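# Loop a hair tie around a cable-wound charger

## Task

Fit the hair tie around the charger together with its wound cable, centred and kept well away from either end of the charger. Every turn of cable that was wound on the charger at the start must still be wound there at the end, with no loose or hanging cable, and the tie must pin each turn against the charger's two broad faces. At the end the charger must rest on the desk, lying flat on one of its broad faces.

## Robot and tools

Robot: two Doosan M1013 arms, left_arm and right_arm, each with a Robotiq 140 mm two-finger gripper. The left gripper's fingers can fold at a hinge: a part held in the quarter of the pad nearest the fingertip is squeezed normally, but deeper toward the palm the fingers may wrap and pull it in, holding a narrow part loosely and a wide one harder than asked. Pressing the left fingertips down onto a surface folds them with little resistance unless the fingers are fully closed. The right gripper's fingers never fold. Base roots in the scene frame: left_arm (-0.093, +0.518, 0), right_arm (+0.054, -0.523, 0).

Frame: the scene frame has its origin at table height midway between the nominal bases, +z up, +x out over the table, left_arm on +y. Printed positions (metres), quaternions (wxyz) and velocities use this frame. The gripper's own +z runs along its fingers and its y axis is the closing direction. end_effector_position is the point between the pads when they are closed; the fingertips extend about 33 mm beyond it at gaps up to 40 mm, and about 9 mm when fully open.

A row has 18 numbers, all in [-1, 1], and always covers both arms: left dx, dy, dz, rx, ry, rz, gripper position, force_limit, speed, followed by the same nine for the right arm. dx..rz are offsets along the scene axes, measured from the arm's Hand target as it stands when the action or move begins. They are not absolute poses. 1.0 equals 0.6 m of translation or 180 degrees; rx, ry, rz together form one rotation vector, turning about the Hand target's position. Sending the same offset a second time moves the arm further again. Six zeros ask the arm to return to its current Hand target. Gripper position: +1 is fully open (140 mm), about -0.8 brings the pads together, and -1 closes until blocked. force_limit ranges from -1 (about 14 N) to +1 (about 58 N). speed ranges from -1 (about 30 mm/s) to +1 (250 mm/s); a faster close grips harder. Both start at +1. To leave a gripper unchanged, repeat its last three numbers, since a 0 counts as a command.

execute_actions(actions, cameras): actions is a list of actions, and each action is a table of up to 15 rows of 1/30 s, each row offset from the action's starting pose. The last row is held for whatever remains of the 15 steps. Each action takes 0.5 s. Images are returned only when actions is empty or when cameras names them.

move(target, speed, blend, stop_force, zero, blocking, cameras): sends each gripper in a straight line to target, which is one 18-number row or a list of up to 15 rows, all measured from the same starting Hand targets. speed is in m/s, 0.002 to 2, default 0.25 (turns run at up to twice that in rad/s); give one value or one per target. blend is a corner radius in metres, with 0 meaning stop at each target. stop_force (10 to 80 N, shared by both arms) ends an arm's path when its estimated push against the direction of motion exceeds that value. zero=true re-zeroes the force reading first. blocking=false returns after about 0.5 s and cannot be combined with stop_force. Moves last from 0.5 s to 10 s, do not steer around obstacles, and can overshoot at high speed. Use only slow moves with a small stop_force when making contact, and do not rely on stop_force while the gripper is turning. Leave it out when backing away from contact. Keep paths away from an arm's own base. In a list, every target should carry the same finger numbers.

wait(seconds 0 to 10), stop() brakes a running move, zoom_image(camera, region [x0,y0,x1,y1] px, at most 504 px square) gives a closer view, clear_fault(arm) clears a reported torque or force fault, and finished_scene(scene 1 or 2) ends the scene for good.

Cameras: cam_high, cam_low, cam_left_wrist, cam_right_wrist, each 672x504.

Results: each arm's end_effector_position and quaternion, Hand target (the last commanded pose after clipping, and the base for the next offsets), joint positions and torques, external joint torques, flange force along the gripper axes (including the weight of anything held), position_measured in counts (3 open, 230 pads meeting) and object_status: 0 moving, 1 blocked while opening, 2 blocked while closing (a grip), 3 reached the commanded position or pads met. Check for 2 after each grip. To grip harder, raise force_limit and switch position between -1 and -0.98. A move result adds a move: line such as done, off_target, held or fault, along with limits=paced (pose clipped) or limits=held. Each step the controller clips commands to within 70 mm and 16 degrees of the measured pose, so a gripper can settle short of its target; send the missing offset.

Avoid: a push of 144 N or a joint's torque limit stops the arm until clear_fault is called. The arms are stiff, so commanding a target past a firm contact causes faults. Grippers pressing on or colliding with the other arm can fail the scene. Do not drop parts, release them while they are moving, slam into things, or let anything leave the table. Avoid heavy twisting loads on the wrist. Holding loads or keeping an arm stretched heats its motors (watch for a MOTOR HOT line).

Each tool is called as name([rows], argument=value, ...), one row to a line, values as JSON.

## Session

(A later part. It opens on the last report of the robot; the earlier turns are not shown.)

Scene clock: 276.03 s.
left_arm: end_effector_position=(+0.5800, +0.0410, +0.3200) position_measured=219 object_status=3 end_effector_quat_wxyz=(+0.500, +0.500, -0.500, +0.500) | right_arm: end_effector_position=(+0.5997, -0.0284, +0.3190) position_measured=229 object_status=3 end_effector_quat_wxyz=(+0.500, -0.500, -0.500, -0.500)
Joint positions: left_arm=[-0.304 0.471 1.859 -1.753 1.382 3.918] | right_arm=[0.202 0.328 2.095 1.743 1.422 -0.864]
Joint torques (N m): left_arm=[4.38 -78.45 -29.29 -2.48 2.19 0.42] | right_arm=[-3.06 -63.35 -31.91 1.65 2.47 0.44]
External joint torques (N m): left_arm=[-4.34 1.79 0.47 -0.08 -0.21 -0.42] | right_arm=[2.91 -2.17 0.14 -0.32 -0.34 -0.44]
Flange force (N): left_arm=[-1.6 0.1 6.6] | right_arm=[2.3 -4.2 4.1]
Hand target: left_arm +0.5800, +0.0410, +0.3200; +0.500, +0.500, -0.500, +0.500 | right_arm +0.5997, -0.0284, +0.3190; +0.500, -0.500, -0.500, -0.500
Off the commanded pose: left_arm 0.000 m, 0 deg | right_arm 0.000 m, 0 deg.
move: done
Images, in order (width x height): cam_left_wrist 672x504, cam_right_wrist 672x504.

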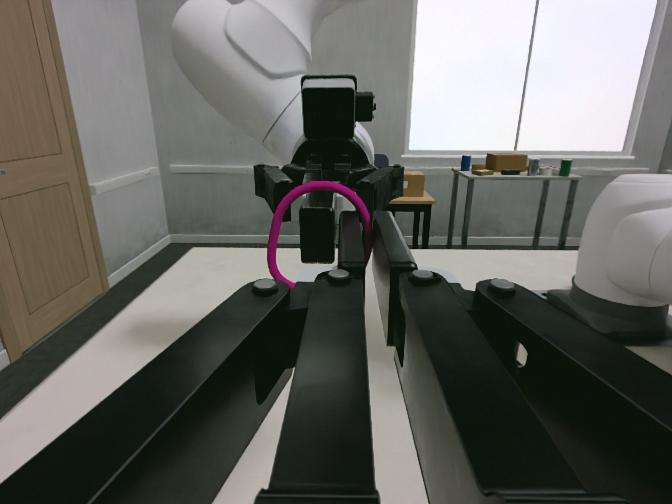

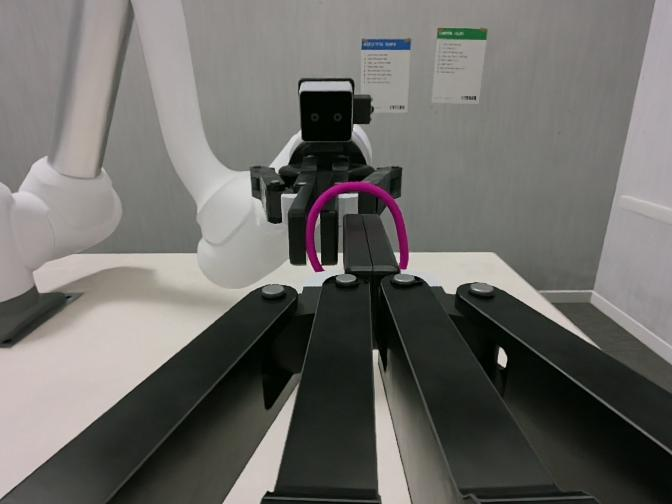

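move([
  [0,-0.0433,0, 0,0,0, -0.72,-1,-1, 0,0,0,0,0,0,-0.8,-1,0],
  [0,-0.0433,0, 0,0,0, -0.72,-1,-1, 0.0042,0,0.01,0,0,0,-0.8,-1,0],
  [0,-0.0433,0, 0,0,0, -0.673,-1,-1, 0.0042,0,0.01,0,0,0,-0.8,-1,0],
], speed=0.02, cameras=["cam_left_wrist", "cam_right_wrist"])

zoom_image(camera="cam_left_wrist", region=[240, 140, 420, 300])

zoom_image(camera="cam_right_wrist", region=[270, 130, 450, 290])

Scene clock: 300.50 s.
left_arm: end_effector_position=(+0.5800, +0.0150, +0.3200) position_measured=213 object_status=3 end_effector_quat_wxyz=(+0.500, +0.500, -0.500, +0.500) | right_arm: end_effector_position=(+0.6022, -0.0284, +0.3250) position_measured=229 object_status=3 end_effector_quat_wxyz=(+0.500, -0.500, -0.500, -0.500)
Joint positions: left_arm=[-0.34 0.479 1.846 -1.778 1.355 3.918] | right_arm=[0.201 0.322 2.087 1.74 1.42 -0.851]
Joint torques (N m): left_arm=[5.39 -78.7 -29.34 -2.46 2.17 0.4] | right_arm=[-3.25 -63.4 -32.41 1.7 2.46 0.43]
External joint torques (N m): left_arm=[-5.51 1.64 0.56 -0.14 -0.2 -0.4] | right_arm=[3.43 -1.86 0.32 -0.38 -0.35 -0.44]
Flange force (N): left_arm=[-1.5 1.3 8.1] | right_arm=[1.8 -4.3 5.0]
Hand target: left_arm +0.5800, +0.0150, +0.3200; +0.500, +0.500, -0.500, +0.500 | right_arm +0.6022, -0.0284, +0.3250; +0.500, -0.500, -0.500, -0.500
Off the commanded pose: left_arm 0.000 m, 0 deg | right_arm 0.000 m, 0 deg.
move: done
Images, in order (width x height): cam_left_wrist 672x504, cam_right_wrist 672x504.

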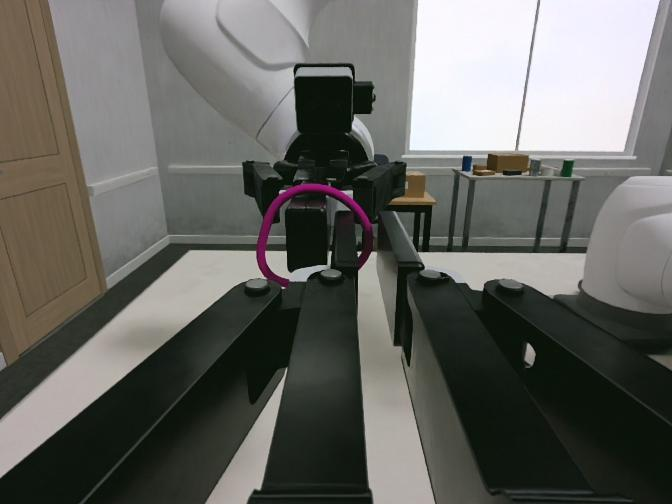

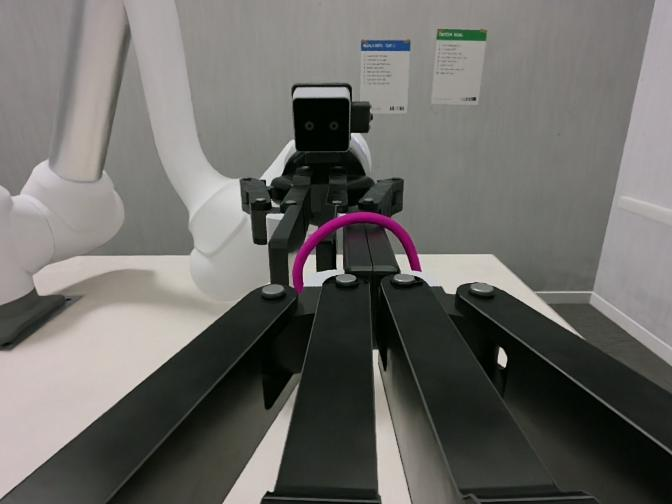

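Scaled by 2.800 from the camera's 672x504 image, which has a finer 960x720 frame.

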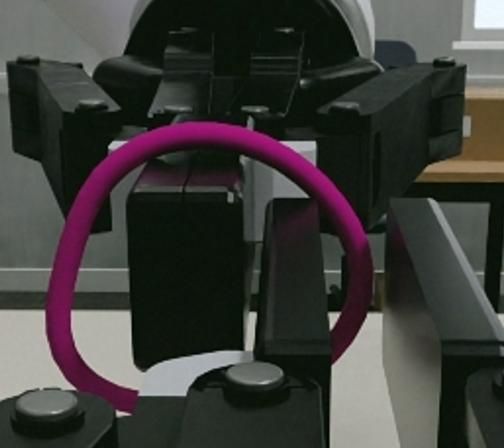

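Scaled by 2.800 from the camera's 672x504 image, which has a finer 960x720 frame.

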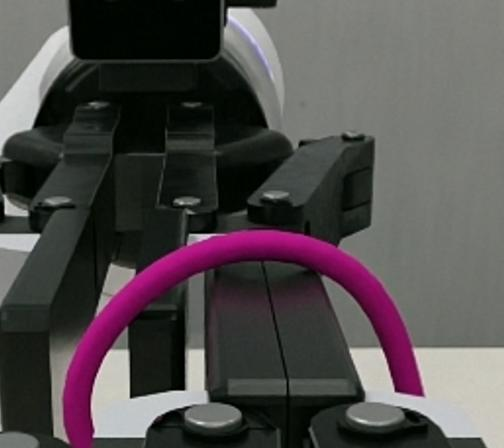

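move([
  [0,0,0, 0,0,0, -0.673,-1,-1, 0,0,0.01,0,0,0,-0.8,-1,0],
  [0,0.02,0, 0,0,0, -0.673,-1,-1, 0,0,0.01,0,0,0,-0.8,-1,0],
], speed=0.02, cameras=["cam_left_wrist", "cam_right_wrist"])

zoom_image(camera="cam_left_wrist", region=[240, 140, 420, 300])

zoom_image(camera="cam_right_wrist", region=[270, 130, 450, 290])

Scene clock: 319.17 s.
left_arm: end_effector_position=(+0.5800, +0.0270, +0.3200) position_measured=213 object_status=3 end_effector_quat_wxyz=(+0.500, +0.500, -0.500, +0.500) | right_arm: end_effector_position=(+0.6022, -0.0284, +0.3310) position_measured=229 object_status=3 end_effector_quat_wxyz=(+0.500, -0.500, -0.500, -0.500)
Joint positions: left_arm=[-0.323 0.475 1.852 -1.766 1.367 3.918] | right_arm=[0.201 0.314 2.083 1.739 1.419 -0.839]
Joint torques (N m): left_arm=[4.58 -79.24 -29.46 -2.5 2.15 0.42] | right_arm=[-3 -63 -32.53 1.75 2.44 0.46]
External joint torques (N m): left_arm=[-4.73 2.7 0.66 -0.09 -0.18 -0.42] | right_arm=[2.93 -1.72 0.05 -0.39 -0.36 -0.47]
Flange force (N): left_arm=[-2.7 -0.3 7.3] | right_arm=[1.6 -3.5 4.3]
Hand target: left_arm +0.5800, +0.0270, +0.3200; +0.500, +0.500, -0.500, +0.500 | right_arm +0.6022, -0.0284, +0.3310; +0.500, -0.500, -0.500, -0.500
Off the commanded pose: left_arm 0.000 m, 0 deg | right_arm 0.000 m, 0 deg.
move: done
Images, in order (width x height): cam_left_wrist 672x504, cam_right_wrist 672x504.

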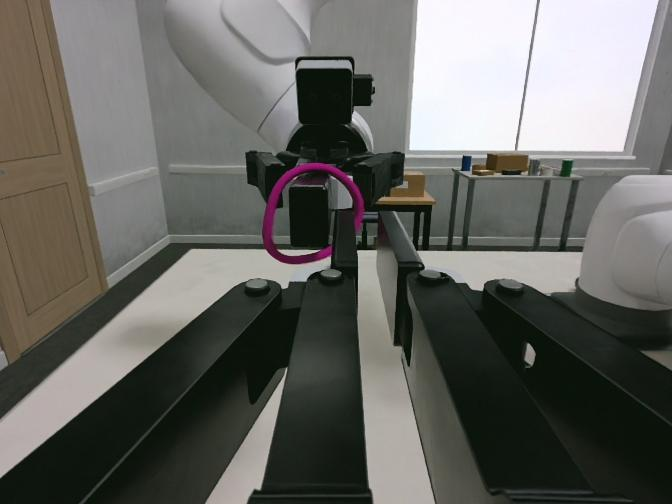

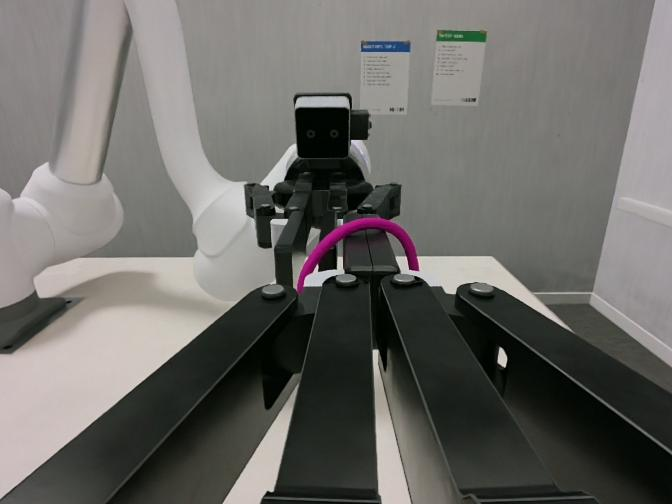

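Scaled by 2.800 from the camera's 672x504 image, which has a finer 960x720 frame.

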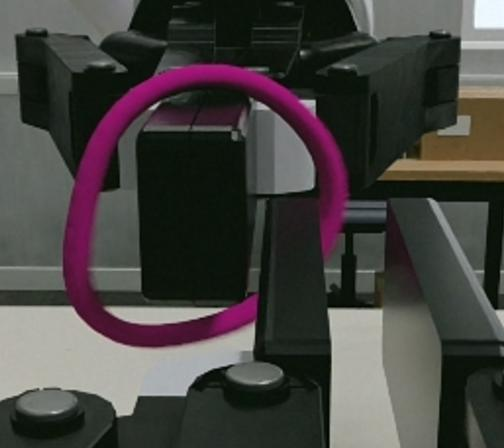

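Scaled by 2.800 from the camera's 672x504 image, which has a finer 960x720 frame.

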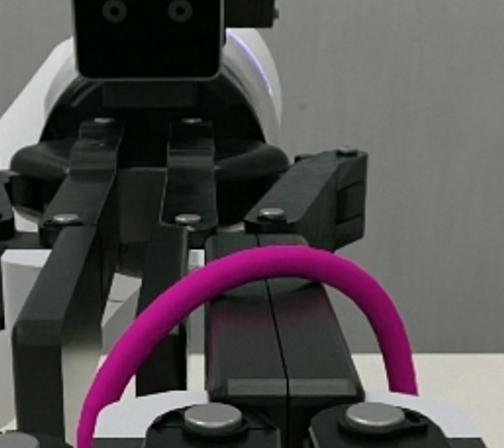

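move([
  [0,0.03,0, 0,0,0, -0.673,-1,-1, 0,0,0,0,0,0,-0.8,-1,0],
  [0,0.2,0, 0,0,0, -0.673,-1,-1, 0,0,0,0,0,0,-0.8,-1,0],
], speed=[0.03, 0.15], blend=[0.005, 0], cameras=["cam_left_wrist", "cam_right_wrist"])

zoom_image(camera="cam_left_wrist", region=[240, 120, 420, 280])

zoom_image(camera="cam_right_wrist", region=[270, 130, 450, 290])

Scene clock: 327.07 s.
left_arm: end_effector_position=(+0.5799, +0.1470, +0.3200) position_measured=213 object_status=3 end_effector_quat_wxyz=(+0.500, +0.500, -0.500, +0.500) | right_arm: end_effector_position=(+0.6022, -0.0284, +0.3310) position_measured=229 object_status=3 end_effector_quat_wxyz=(+0.500, -0.500, -0.500, -0.500)
Joint positions: left_arm=[-0.15 0.454 1.888 -1.646 1.493 3.916] | right_arm=[0.201 0.314 2.083 1.739 1.419 -0.839]
Joint torques (N m): left_arm=[4.37 -74.97 -28.28 -2.16 2.14 0.34] | right_arm=[-3.35 -63.07 -32.78 1.71 2.44 0.4]
External joint torques (N m): left_arm=[-4.36 1.52 0.65 -0.07 -0.18 -0.34] | right_arm=[3.48 -1.4 0.37 -0.37 -0.36 -0.4]
Flange force (N): left_arm=[-1.5 -0.1 6.7] | right_arm=[1.1 -3.9 5.2]
Hand target: left_arm +0.5800, +0.1470, +0.3200; +0.500, +0.500, -0.500, +0.500 | right_arm +0.6022, -0.0284, +0.3310; +0.500, -0.500, -0.500, -0.500
Off the commanded pose: left_arm 0.000 m, 0 deg | right_arm 0.000 m, 0 deg.
move: done
Images, in order (width x height): cam_left_wrist 672x504, cam_right_wrist 672x504.

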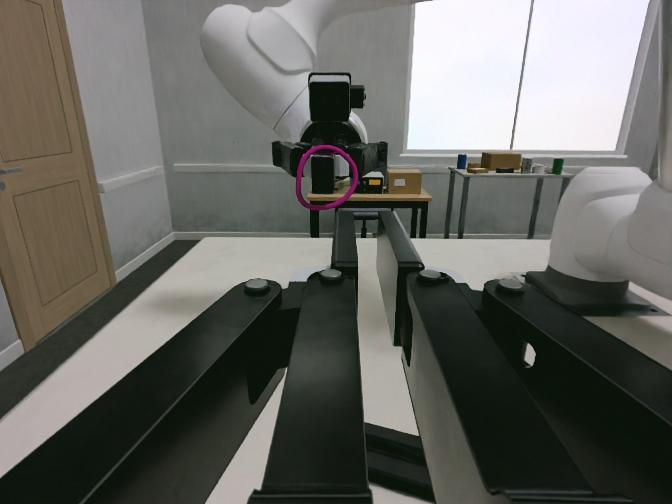

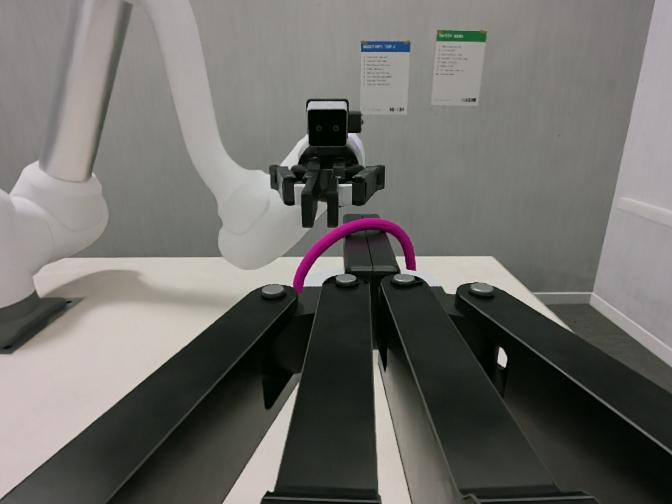

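Scaled by 2.800 from the camera's 672x504 image, which has a finer 960x720 frame.

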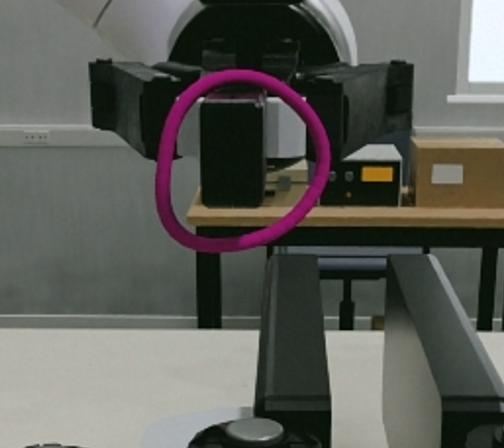

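Scaled by 2.800 from the camera's 672x504 image, which has a finer 960x720 frame.

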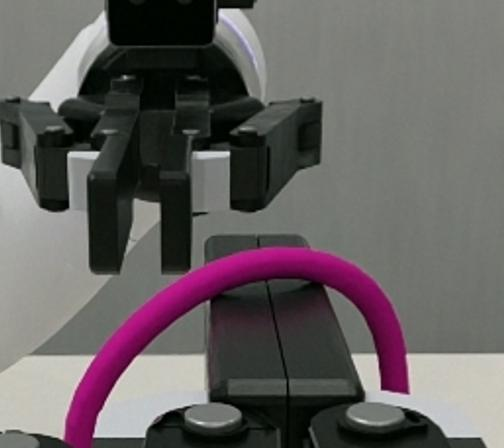

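move(target=[-0.1533,-0.3117,-0.1667, 0.3283,-0.462,-0.462, 0.2055,-1,0, 0,-0.4527,0,0,0,0,-0.09,0.5,-1], speed=0.3, cameras=["cam_left_wrist", "cam_right_wrist", "cam_low"])

zoom_image(camera="cam_right_wrist", region=[200, 150, 540, 360])

zoom_image(camera="cam_left_wrist", region=[150, 0, 550, 300])

Scene clock: 343.60 s.
left_arm: end_effector_position=(+0.4880, -0.0400, +0.2200) position_measured=103 object_status=3 end_effector_quat_wxyz=(+0.000, +0.167, +0.986, +0.000) | right_arm: end_effector_position=(+0.6022, -0.3001, +0.3310) position_measured=140 object_status=3 end_effector_quat_wxyz=(+0.500, -0.500, -0.500, -0.500)
Joint positions: left_arm=[-0.85 0.448 1.411 0 1.283 4.239] | right_arm=[-0.286 0.298 2.107 1.376 1.745 -0.851]
Joint torques (N m): left_arm=[5.07 -88.17 -42.04 4.21 0.13 0.39] | right_arm=[-3.09 -59.85 -31.14 2.69 2.45 0.42]
External joint torques (N m): left_arm=[-5.15 2.3 1.45 -0.06 -0.09 -0.39] | right_arm=[3.01 -1.82 0.24 -0.31 -0.35 -0.42]
Flange force (N): left_arm=[3.0 -6.2 2.9] | right_arm=[1.3 -1.7 5.7]
Hand target: left_arm +0.4880, -0.0400, +0.2199; +0.000, +0.167, +0.986, +0.000 | right_arm +0.6022, -0.3001, +0.3310; +0.500, -0.500, -0.500, -0.500
Off the commanded pose: left_arm 0.000 m, 0 deg | right_arm 0.000 m, 0 deg.
move: done
Images, in order (width x height): cam_low 672x504, cam_left_wrist 672x504, cam_right_wrist 672x504.

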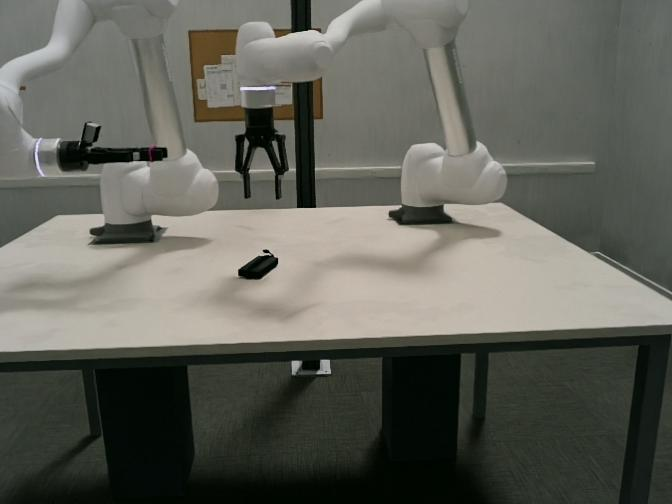

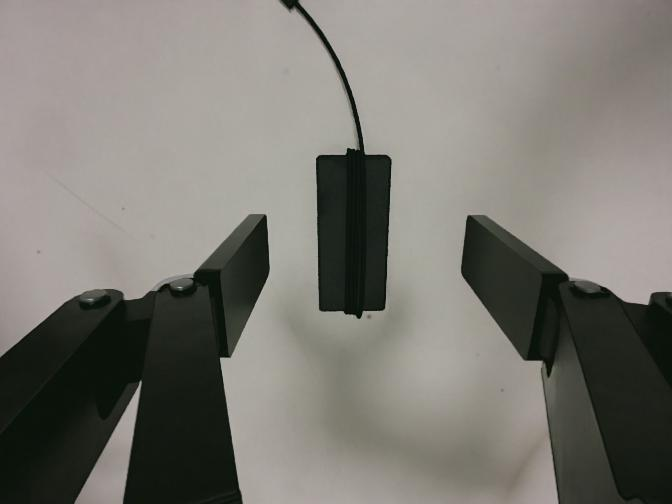

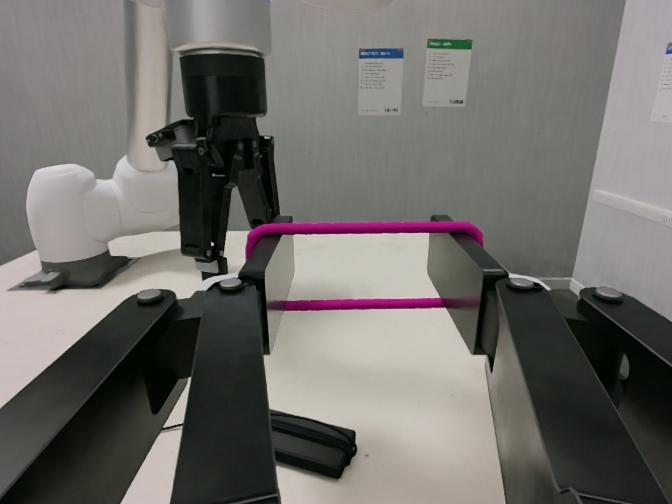

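Scaled by 1.482 from the camera's 672x504 image, which has a finer 960x720 frame.

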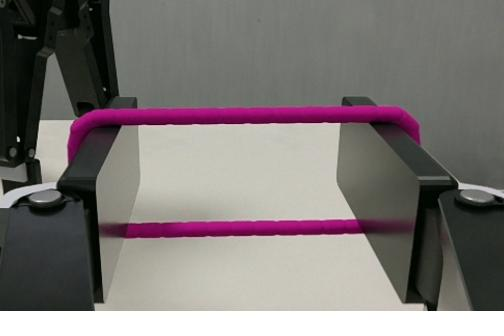

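Scaled by 1.260 from the camera's 672x504 image, which has a finer 960x720 frame.

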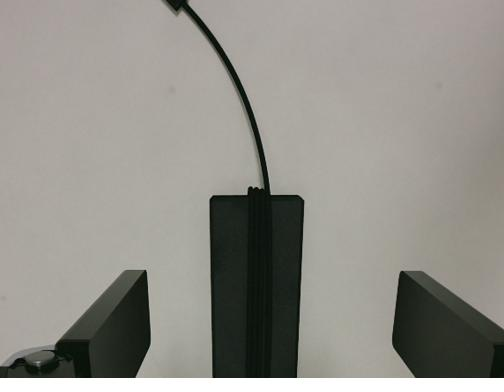

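zoom_image(camera="cam_left_wrist", region=[300, 130, 400, 230])

zoom_image(camera="cam_left_wrist", region=[300, 230, 400, 330])

Scaled by 5.040 from the camera's 672x504 image, which has a finer 960x720 frame.

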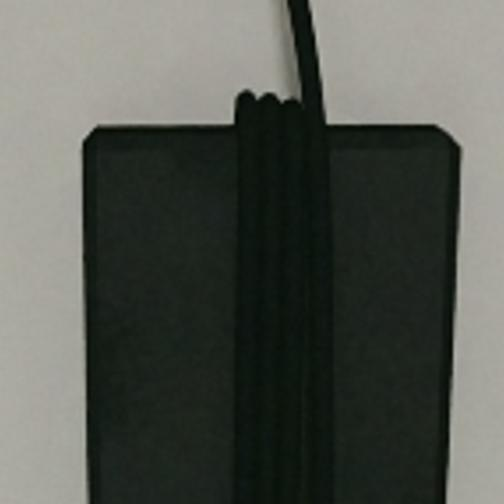

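Scaled by 5.040 from the camera's 672x504 image, which has a finer 960x720 frame.

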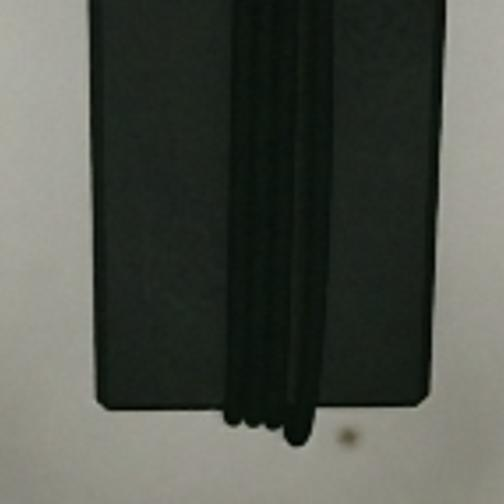

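zoom_image(camera="cam_right_wrist", region=[260, 390, 380, 490])

zoom_image(camera="cam_low", region=[225, 240, 290, 290])

Scaled by 4.200 from the camera's 672x504 image, which has a finer 960x720 frame.

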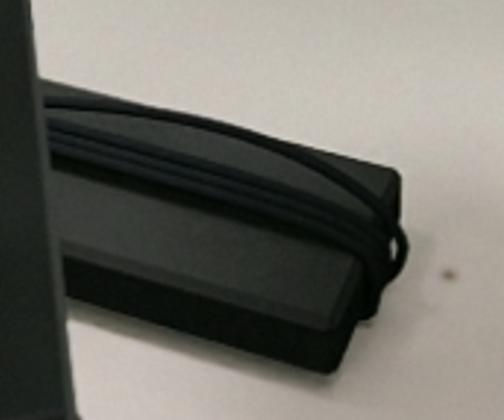

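Scaled by 7.754 from the camera's 672x504 image, which has a finer 960x720 frame.

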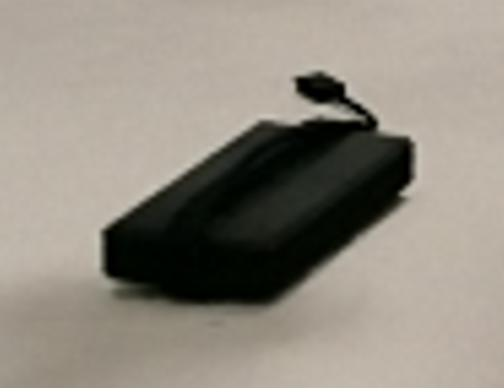

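move([
  [-0.0007,-0.002,-0.24, 0,0,0, 0.2055,-1,0, 0,0,0,0,0,0,-0.09,0.5,-1],
  [-0.0007,-0.002,-0.3032, 0,0,0, 0.2055,-1,0, 0,0,0,0,0,0,-0.09,0.5,-1],
  [-0.0007,-0.002,-0.3032, 0,0,0, -1,-0.05,-1, 0,0,0,0,0,0,-0.09,0.5,-1],
], speed=[0.2,0.08,0.08], blend=[0.01,0,0], cameras=["cam_left_wrist"])

Scene clock: 427.93 s.
left_arm: end_effector_position=(+0.4875, -0.0412, +0.0380) position_measured=137 object_status=0 end_effector_quat_wxyz=(+0.000, +0.167, +0.986, +0.000) | right_arm: end_effector_position=(+0.6022, -0.3001, +0.3310) position_measured=140 object_status=3 end_effector_quat_wxyz=(+0.500, -0.500, -0.500, -0.500)
Joint positions: left_arm=[-0.852 0.572 1.573 0 0.997 4.237] | right_arm=[-0.286 0.298 2.107 1.376 1.745 -0.851]
Joint torques (N m): left_arm=[5.16 -93.76 -36.58 3.77 -0.08 0.4] | right_arm=[-3.21 -59.84 -31.04 2.71 2.41 0.44]
External joint torques (N m): left_arm=[-5.25 1.06 0.84 -0.12 0.12 -0.4] | right_arm=[3.02 -1.72 0.16 -0.32 -0.31 -0.44]
Flange force (N): left_arm=[3.6 -6.1 1.3] | right_arm=[1.2 -1.4 5.6]
Hand target: left_arm +0.4876, -0.0412, +0.0380; +0.000, +0.167, +0.986, +0.000 | right_arm +0.6022, -0.3001, +0.3310; +0.500, -0.500, -0.500, -0.500
Off the commanded pose: left_arm 0.000 m, 0 deg | right_arm 0.000 m, 0 deg.
move: done
Images, in order (width x height): cam_left_wrist 672x504.

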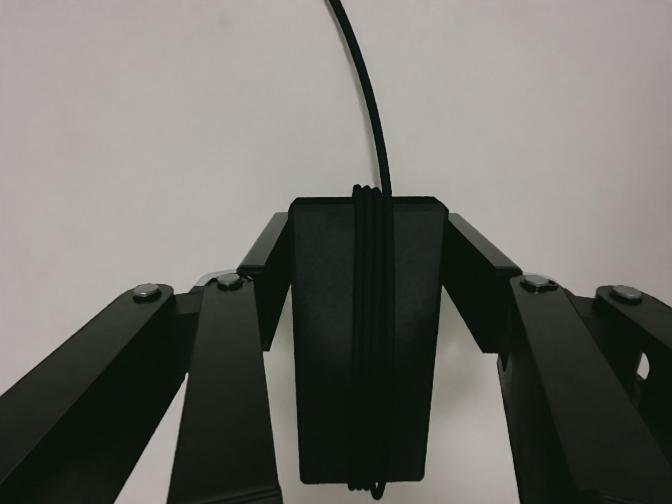

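move(target=[0,0,0.17, 0,0,0, -1,-0.05,-1, 0,0,0,0,0,0,-0.018,0.8,-1], speed=0.08, cameras=["cam_left_wrist","cam_right_wrist"])

Scene clock: 433.30 s.
left_arm: end_effector_position=(+0.4876, -0.0412, +0.1401) position_measured=137 object_status=2 end_effector_quat_wxyz=(+0.000, +0.167, +0.986, +0.000) | right_arm: end_effector_position=(+0.6022, -0.3001, +0.3310) position_measured=132 object_status=3 end_effector_quat_wxyz=(+0.500, -0.500, -0.500, -0.500)
Joint positions: left_arm=[-0.852 0.493 1.493 0 1.155 4.237] | right_arm=[-0.286 0.298 2.107 1.376 1.745 -0.851]
Joint torques (N m): left_arm=[4.77 -92.57 -41.7 4.01 0.06 0.33] | right_arm=[-2.9 -59.81 -31.04 2.7 2.44 0.46]
External joint torques (N m): left_arm=[-4.77 3.8 2.78 -0.03 -0.02 -0.33] | right_arm=[2.86 -1.83 0.17 -0.32 -0.34 -0.46]
Flange force (N): left_arm=[3.7 -5.3 5.1] | right_arm=[1.3 -1.6 5.4]
Hand target: left_arm +0.4876, -0.0412, +0.1400; +0.000, +0.167, +0.986, +0.000 | right_arm +0.6022, -0.3001, +0.3310; +0.500, -0.500, -0.500, -0.500
Off the commanded pose: left_arm 0.000 m, 0 deg | right_arm 0.000 m, 0 deg.
move: done
Images, in order (width x height): cam_left_wrist 672x504, cam_right_wrist 672x504.

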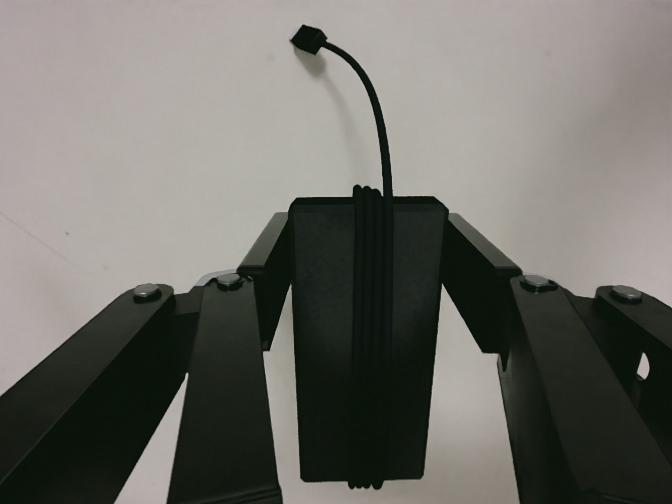

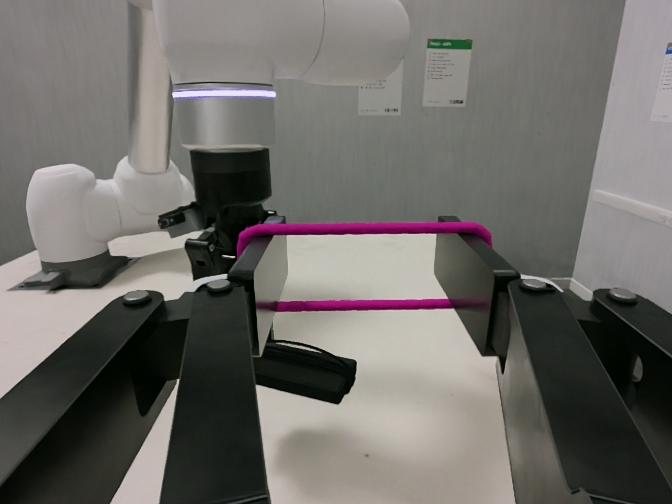

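zoom_image(camera="cam_right_wrist", region=[230, 310, 380, 420])

Scaled by 3.360 from the camera's 672x504 image, which has a finer 960x720 frame.

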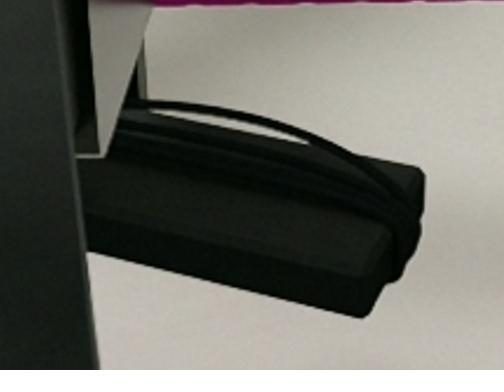

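move(target=[0.0207,0.2447,0, 0,0,-0.3933, -1,-0.05,-1, -0.1703,0.3002,-0.3433,-0.0667,0,0,0.03,0.8,-1], speed=0.25, cameras=["cam_low","cam_left_wrist","cam_right_wrist"])

zoom_image(camera="cam_low", region=[200, 170, 340, 260])

zoom_image(camera="cam_right_wrist", region=[220, 140, 520, 365])

Scene clock: 479.27 s.
left_arm: end_effector_position=(+0.5000, +0.1056, +0.1400) position_measured=137 object_status=2 end_effector_quat_wxyz=(+0.000, +0.707, +0.707, +0.000) | right_arm: end_effector_position=(+0.5000, -0.1200, +0.1251) position_measured=126 object_status=3 end_effector_quat_wxyz=(-0.445, +0.549, +0.550, +0.445)
Joint positions: left_arm=[-0.698 0.371 1.679 0 1.092 5.627] | right_arm=[0.07 0.424 2.359 1.586 1.342 -1.204]
Joint torques (N m): left_arm=[4.87 -79.89 -40.19 3.73 0.12 0.32] | right_arm=[-3.27 -60.08 -18.92 1.32 2.88 0.48]
External joint torques (N m): left_arm=[-4.49 4.12 2.53 0.17 -0.1 -0.32] | right_arm=[3.23 -2.03 -0.26 -0.38 -0.33 -0.48]
Flange force (N): left_arm=[-5.6 -3.6 5.6] | right_arm=[4.7 -2.2 5.5]
Hand target: left_arm +0.5000, +0.1056, +0.1400; +0.000, +0.707, +0.707, +0.000 | right_arm +0.5000, -0.1199, +0.1251; -0.445, +0.549, +0.550, +0.445
Off the commanded pose: left_arm 0.000 m, 0 deg | right_arm 0.000 m, 0 deg.
move: done
Images, in order (width x height): cam_low 672x504, cam_left_wrist 672x504, cam_right_wrist 672x504.

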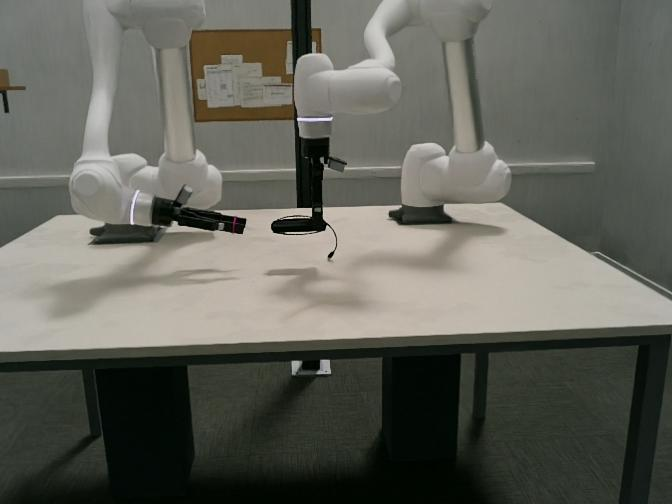

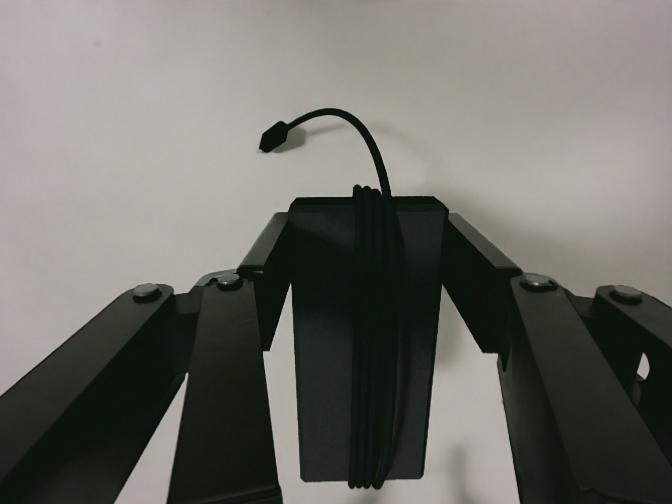

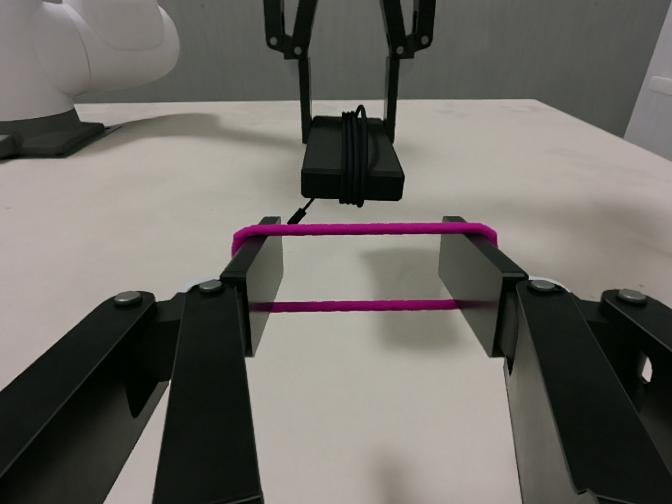

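Scaled by 3.600 from the camera's 672x504 image, which has a finer 960x720 frame.

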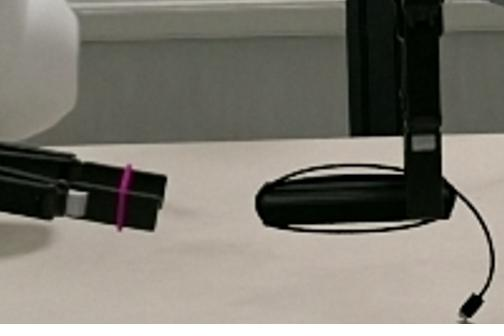

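Scaled by 1.680 from the camera's 672x504 image, which has a finer 960x720 frame.

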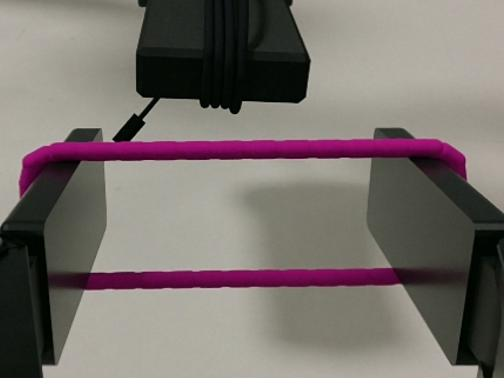

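zoom_image(camera="cam_low", region=[225, 205, 345, 250])

zoom_image(camera="cam_right_wrist", region=[290, 90, 420, 220])

Scaled by 4.200 from the camera's 672x504 image, which has a finer 960x720 frame.

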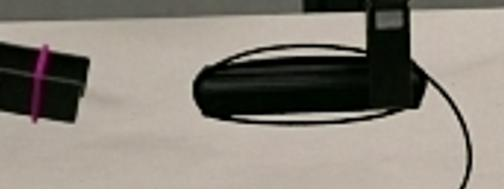

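Scaled by 3.877 from the camera's 672x504 image, which has a finer 960x720 frame.

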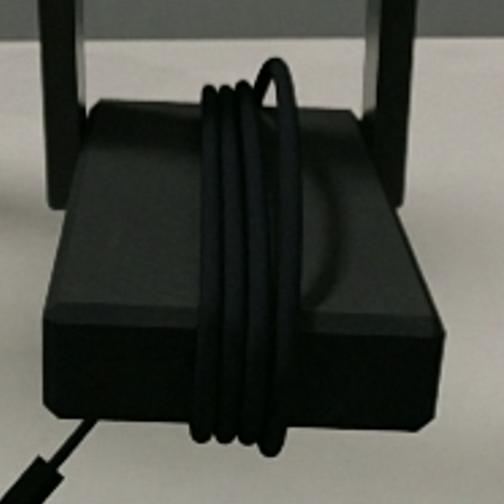

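move(target=[0,0,0, 0,0,0, -1,-0.05,-1, -0.0037,0.1528,-0.0063,0,0,0,0.03,0.8,-1], speed=0.06, cameras=["cam_low","cam_right_wrist"])

zoom_image(camera="cam_low", region=[225, 200, 345, 250])

zoom_image(camera="cam_right_wrist", region=[230, 160, 500, 360])

Scene clock: 523.97 s.
left_arm: end_effector_position=(+0.5000, +0.1056, +0.1400) position_measured=137 object_status=2 end_effector_quat_wxyz=(+0.000, +0.707, +0.707, +0.000) | right_arm: end_effector_position=(+0.4978, -0.0283, +0.1213) position_measured=126 object_status=3 end_effector_quat_wxyz=(-0.445, +0.549, +0.550, +0.445)
Joint positions: left_arm=[-0.698 0.371 1.679 0 1.092 5.627] | right_arm=[0.266 0.45 2.318 1.766 1.27 -1.196]
Joint torques (N m): left_arm=[4.62 -80.23 -39.95 3.83 0.12 0.4] | right_arm=[-2.92 -63.73 -20 0.98 2.9 0.45]
External joint torques (N m): left_arm=[-4.48 4.92 2.36 0.07 -0.1 -0.4] | right_arm=[2.95 -1.9 -0.22 -0.34 -0.36 -0.45]
Flange force (N): left_arm=[-6.5 -2.4 6.0] | right_arm=[4.3 -3.0 4.3]
Hand target: left_arm +0.5000, +0.1056, +0.1400; +0.000, +0.707, +0.707, +0.000 | right_arm +0.4978, -0.0283, +0.1213; -0.445, +0.549, +0.550, +0.445
Off the commanded pose: left_arm 0.000 m, 0 deg | right_arm 0.000 m, 0 deg.
move: done
Images, in order (width x height): cam_low 672x504, cam_right_wrist 672x504.

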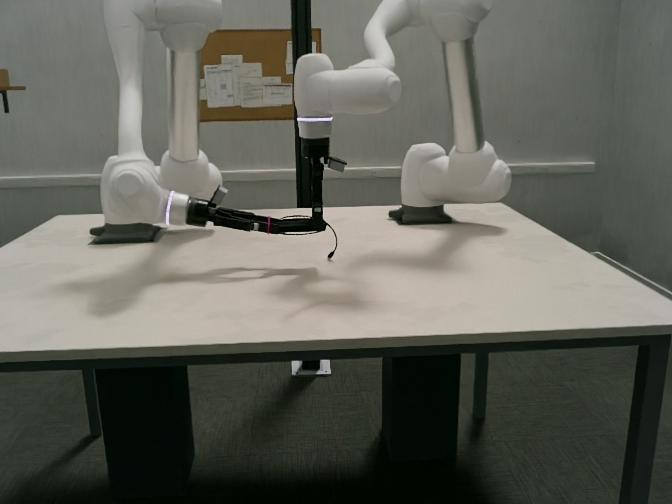

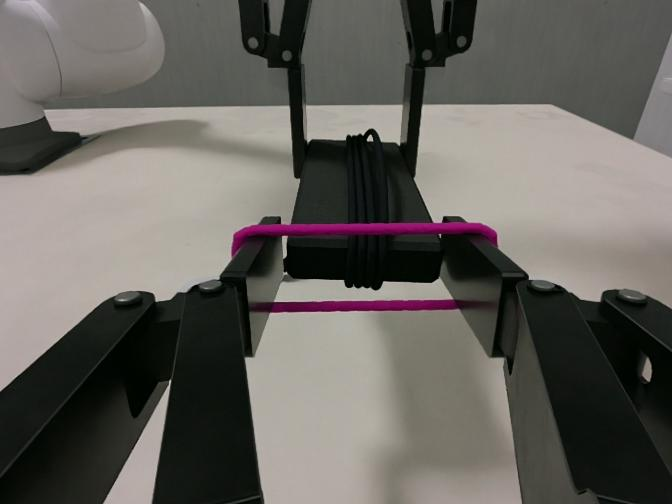

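Scaled by 4.200 from the camera's 672x504 image, which has a finer 960x720 frame.

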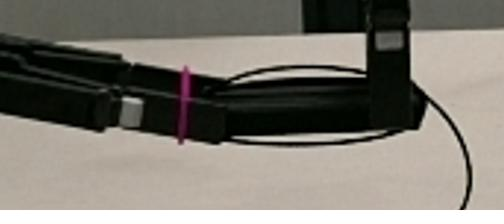

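Scaled by 1.867 from the camera's 672x504 image, which has a finer 960x720 frame.

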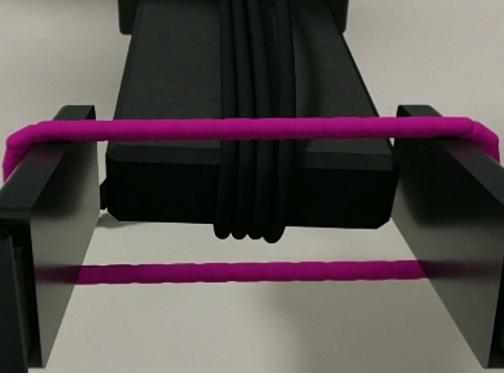

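move([
  [0,0,0, 0,0,0, -1,-0.05,-1, -0.0015,0.0083,0,0,0,0,0.03,0.8,-1],
  [0,0,0, 0,0,0, -1,-0.05,-1, -0.0015,0.0083,-0.0062,0,0,0,0.03,0.8,-1],
], speed=0.02, cameras=["cam_low","cam_right_wrist"])

zoom_image(camera="cam_low", region=[225, 200, 345, 250])

zoom_image(camera="cam_right_wrist", region=[230, 160, 500, 360])

Scene clock: 537.50 s.
left_arm: end_effector_position=(+0.5000, +0.1056, +0.1400) position_measured=137 object_status=2 end_effector_quat_wxyz=(+0.000, +0.707, +0.707, +0.000) | right_arm: end_effector_position=(+0.4969, -0.0233, +0.1176) position_measured=126 object_status=3 end_effector_quat_wxyz=(-0.445, +0.549, +0.550, +0.445)
Joint positions: left_arm=[-0.698 0.371 1.679 0 1.092 5.627] | right_arm=[0.276 0.458 2.317 1.779 1.268 -1.204]
Joint torques (N m): left_arm=[4.59 -79.58 -40.28 3.82 0.06 0.39] | right_arm=[-2.86 -64.24 -19.56 0.95 2.89 0.38]
External joint torques (N m): left_arm=[-4.65 3.93 2.61 0.08 -0.04 -0.39] | right_arm=[2.63 -1.87 -0.44 -0.31 -0.35 -0.38]
Flange force (N): left_arm=[-5.6 -4.1 5.4] | right_arm=[4.3 -2.4 3.9]
Hand target: left_arm +0.5000, +0.1056, +0.1400; +0.000, +0.707, +0.707, +0.000 | right_arm +0.4969, -0.0233, +0.1176; -0.445, +0.549, +0.550, +0.445
Off the commanded pose: left_arm 0.000 m, 0 deg | right_arm 0.000 m, 0 deg.
move: done
Images, in order (width x height): cam_low 672x504, cam_right_wrist 672x504.

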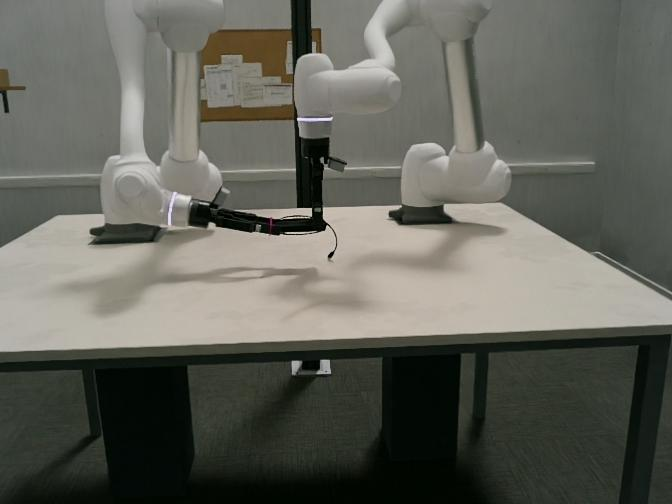

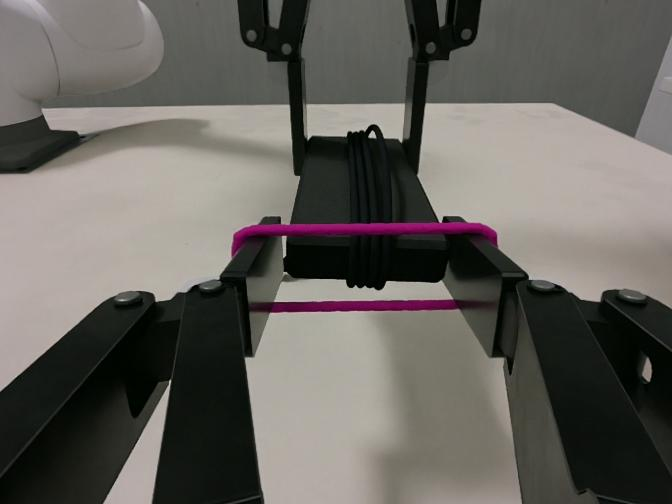

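Scaled by 4.200 from the camera's 672x504 image, which has a finer 960x720 frame.

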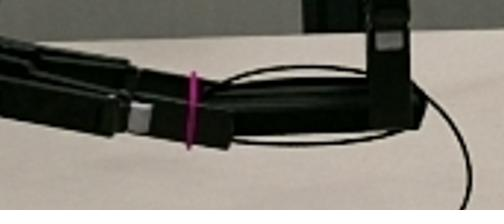

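Scaled by 1.867 from the camera's 672x504 image, which has a finer 960x720 frame.

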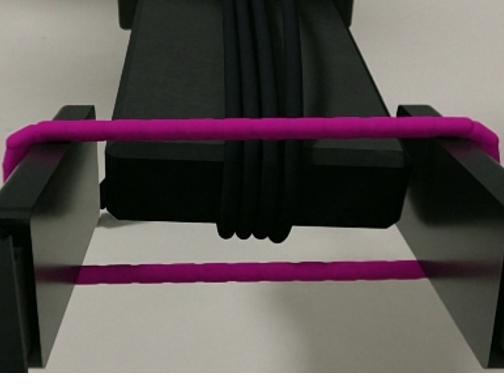

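move([
  [0,0,0, 0,0,0, -1,-0.05,-1, 0.0017,0.004,0,0,0,0,0.03,0.8,-1],
  [0,0,0, 0,0,0, -1,-0.05,-1, 0.0017,0.0233,0.0006,0,0,0,0.03,0.8,-1],
], speed=0.02, blend=[0.002,0], cameras=["cam_low","cam_right_wrist"])

zoom_image(camera="cam_low", region=[225, 200, 345, 250])

zoom_image(camera="cam_right_wrist", region=[230, 160, 500, 360])

Scene clock: 553.57 s.
left_arm: end_effector_position=(+0.5000, +0.1056, +0.1400) position_measured=137 object_status=2 end_effector_quat_wxyz=(+0.000, +0.707, +0.707, +0.000) | right_arm: end_effector_position=(+0.4979, -0.0093, +0.1179) position_measured=126 object_status=3 end_effector_quat_wxyz=(-0.445, +0.549, +0.549, +0.445)
Joint positions: left_arm=[-0.698 0.371 1.679 0 1.092 5.627] | right_arm=[0.303 0.462 2.305 1.802 1.257 -1.198]
Joint torques (N m): left_arm=[3.75 -79.58 -40.67 3.49 -0.21 0.26] | right_arm=[-2.58 -65.16 -20.54 1 3.12 0.38]
External joint torques (N m): left_arm=[-3.72 3.62 2.99 0.41 0.23 -0.25] | right_arm=[2.44 -1.83 0.23 -0.41 -0.57 -0.38]
Flange force (N): left_arm=[-3.9 -4.1 5.1] | right_arm=[4.1 -3.4 2.9]
Hand target: left_arm +0.5000, +0.1056, +0.1400; +0.000, +0.707, +0.707, +0.000 | right_arm +0.4979, -0.0093, +0.1179; -0.445, +0.549, +0.550, +0.445
Off the commanded pose: left_arm 0.000 m, 0 deg | right_arm 0.000 m, 0 deg.
move: done; blend cut to 0.0013 m at target 1
Images, in order (width x height): cam_low 672x504, cam_right_wrist 672x504.

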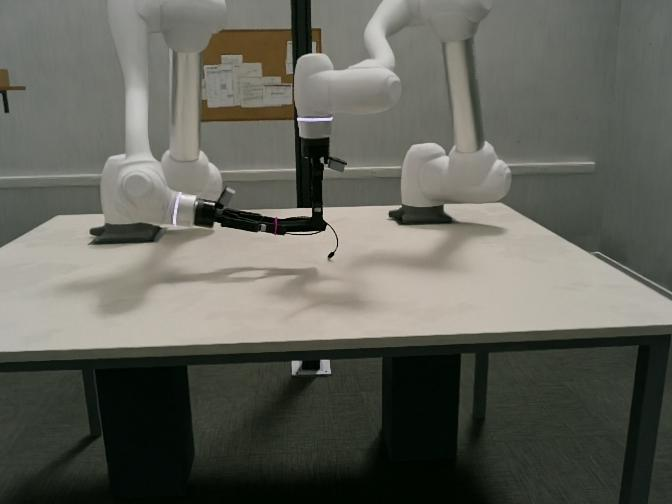

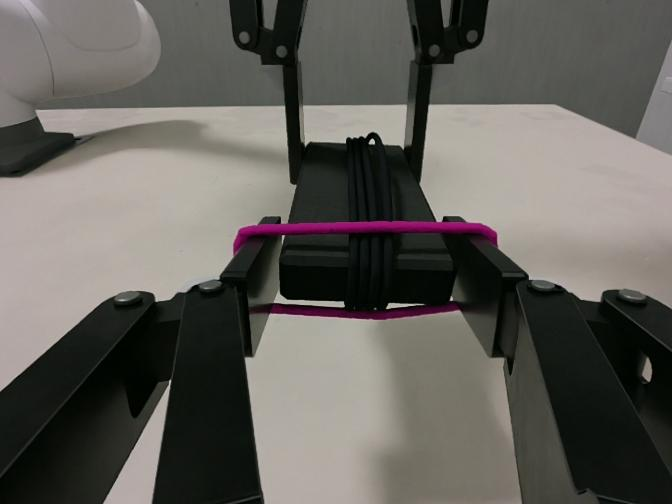

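Scaled by 4.200 from the camera's 672x504 image, which has a finer 960x720 frame.

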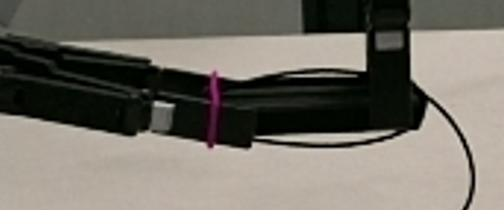

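Scaled by 1.867 from the camera's 672x504 image, which has a finer 960x720 frame.

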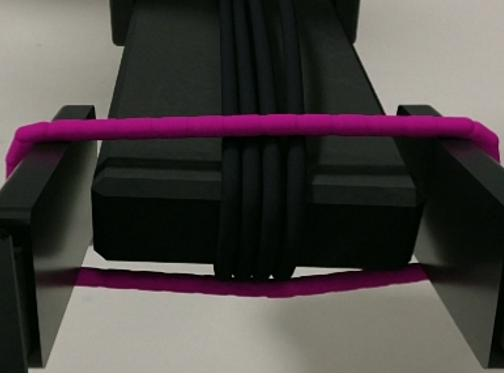

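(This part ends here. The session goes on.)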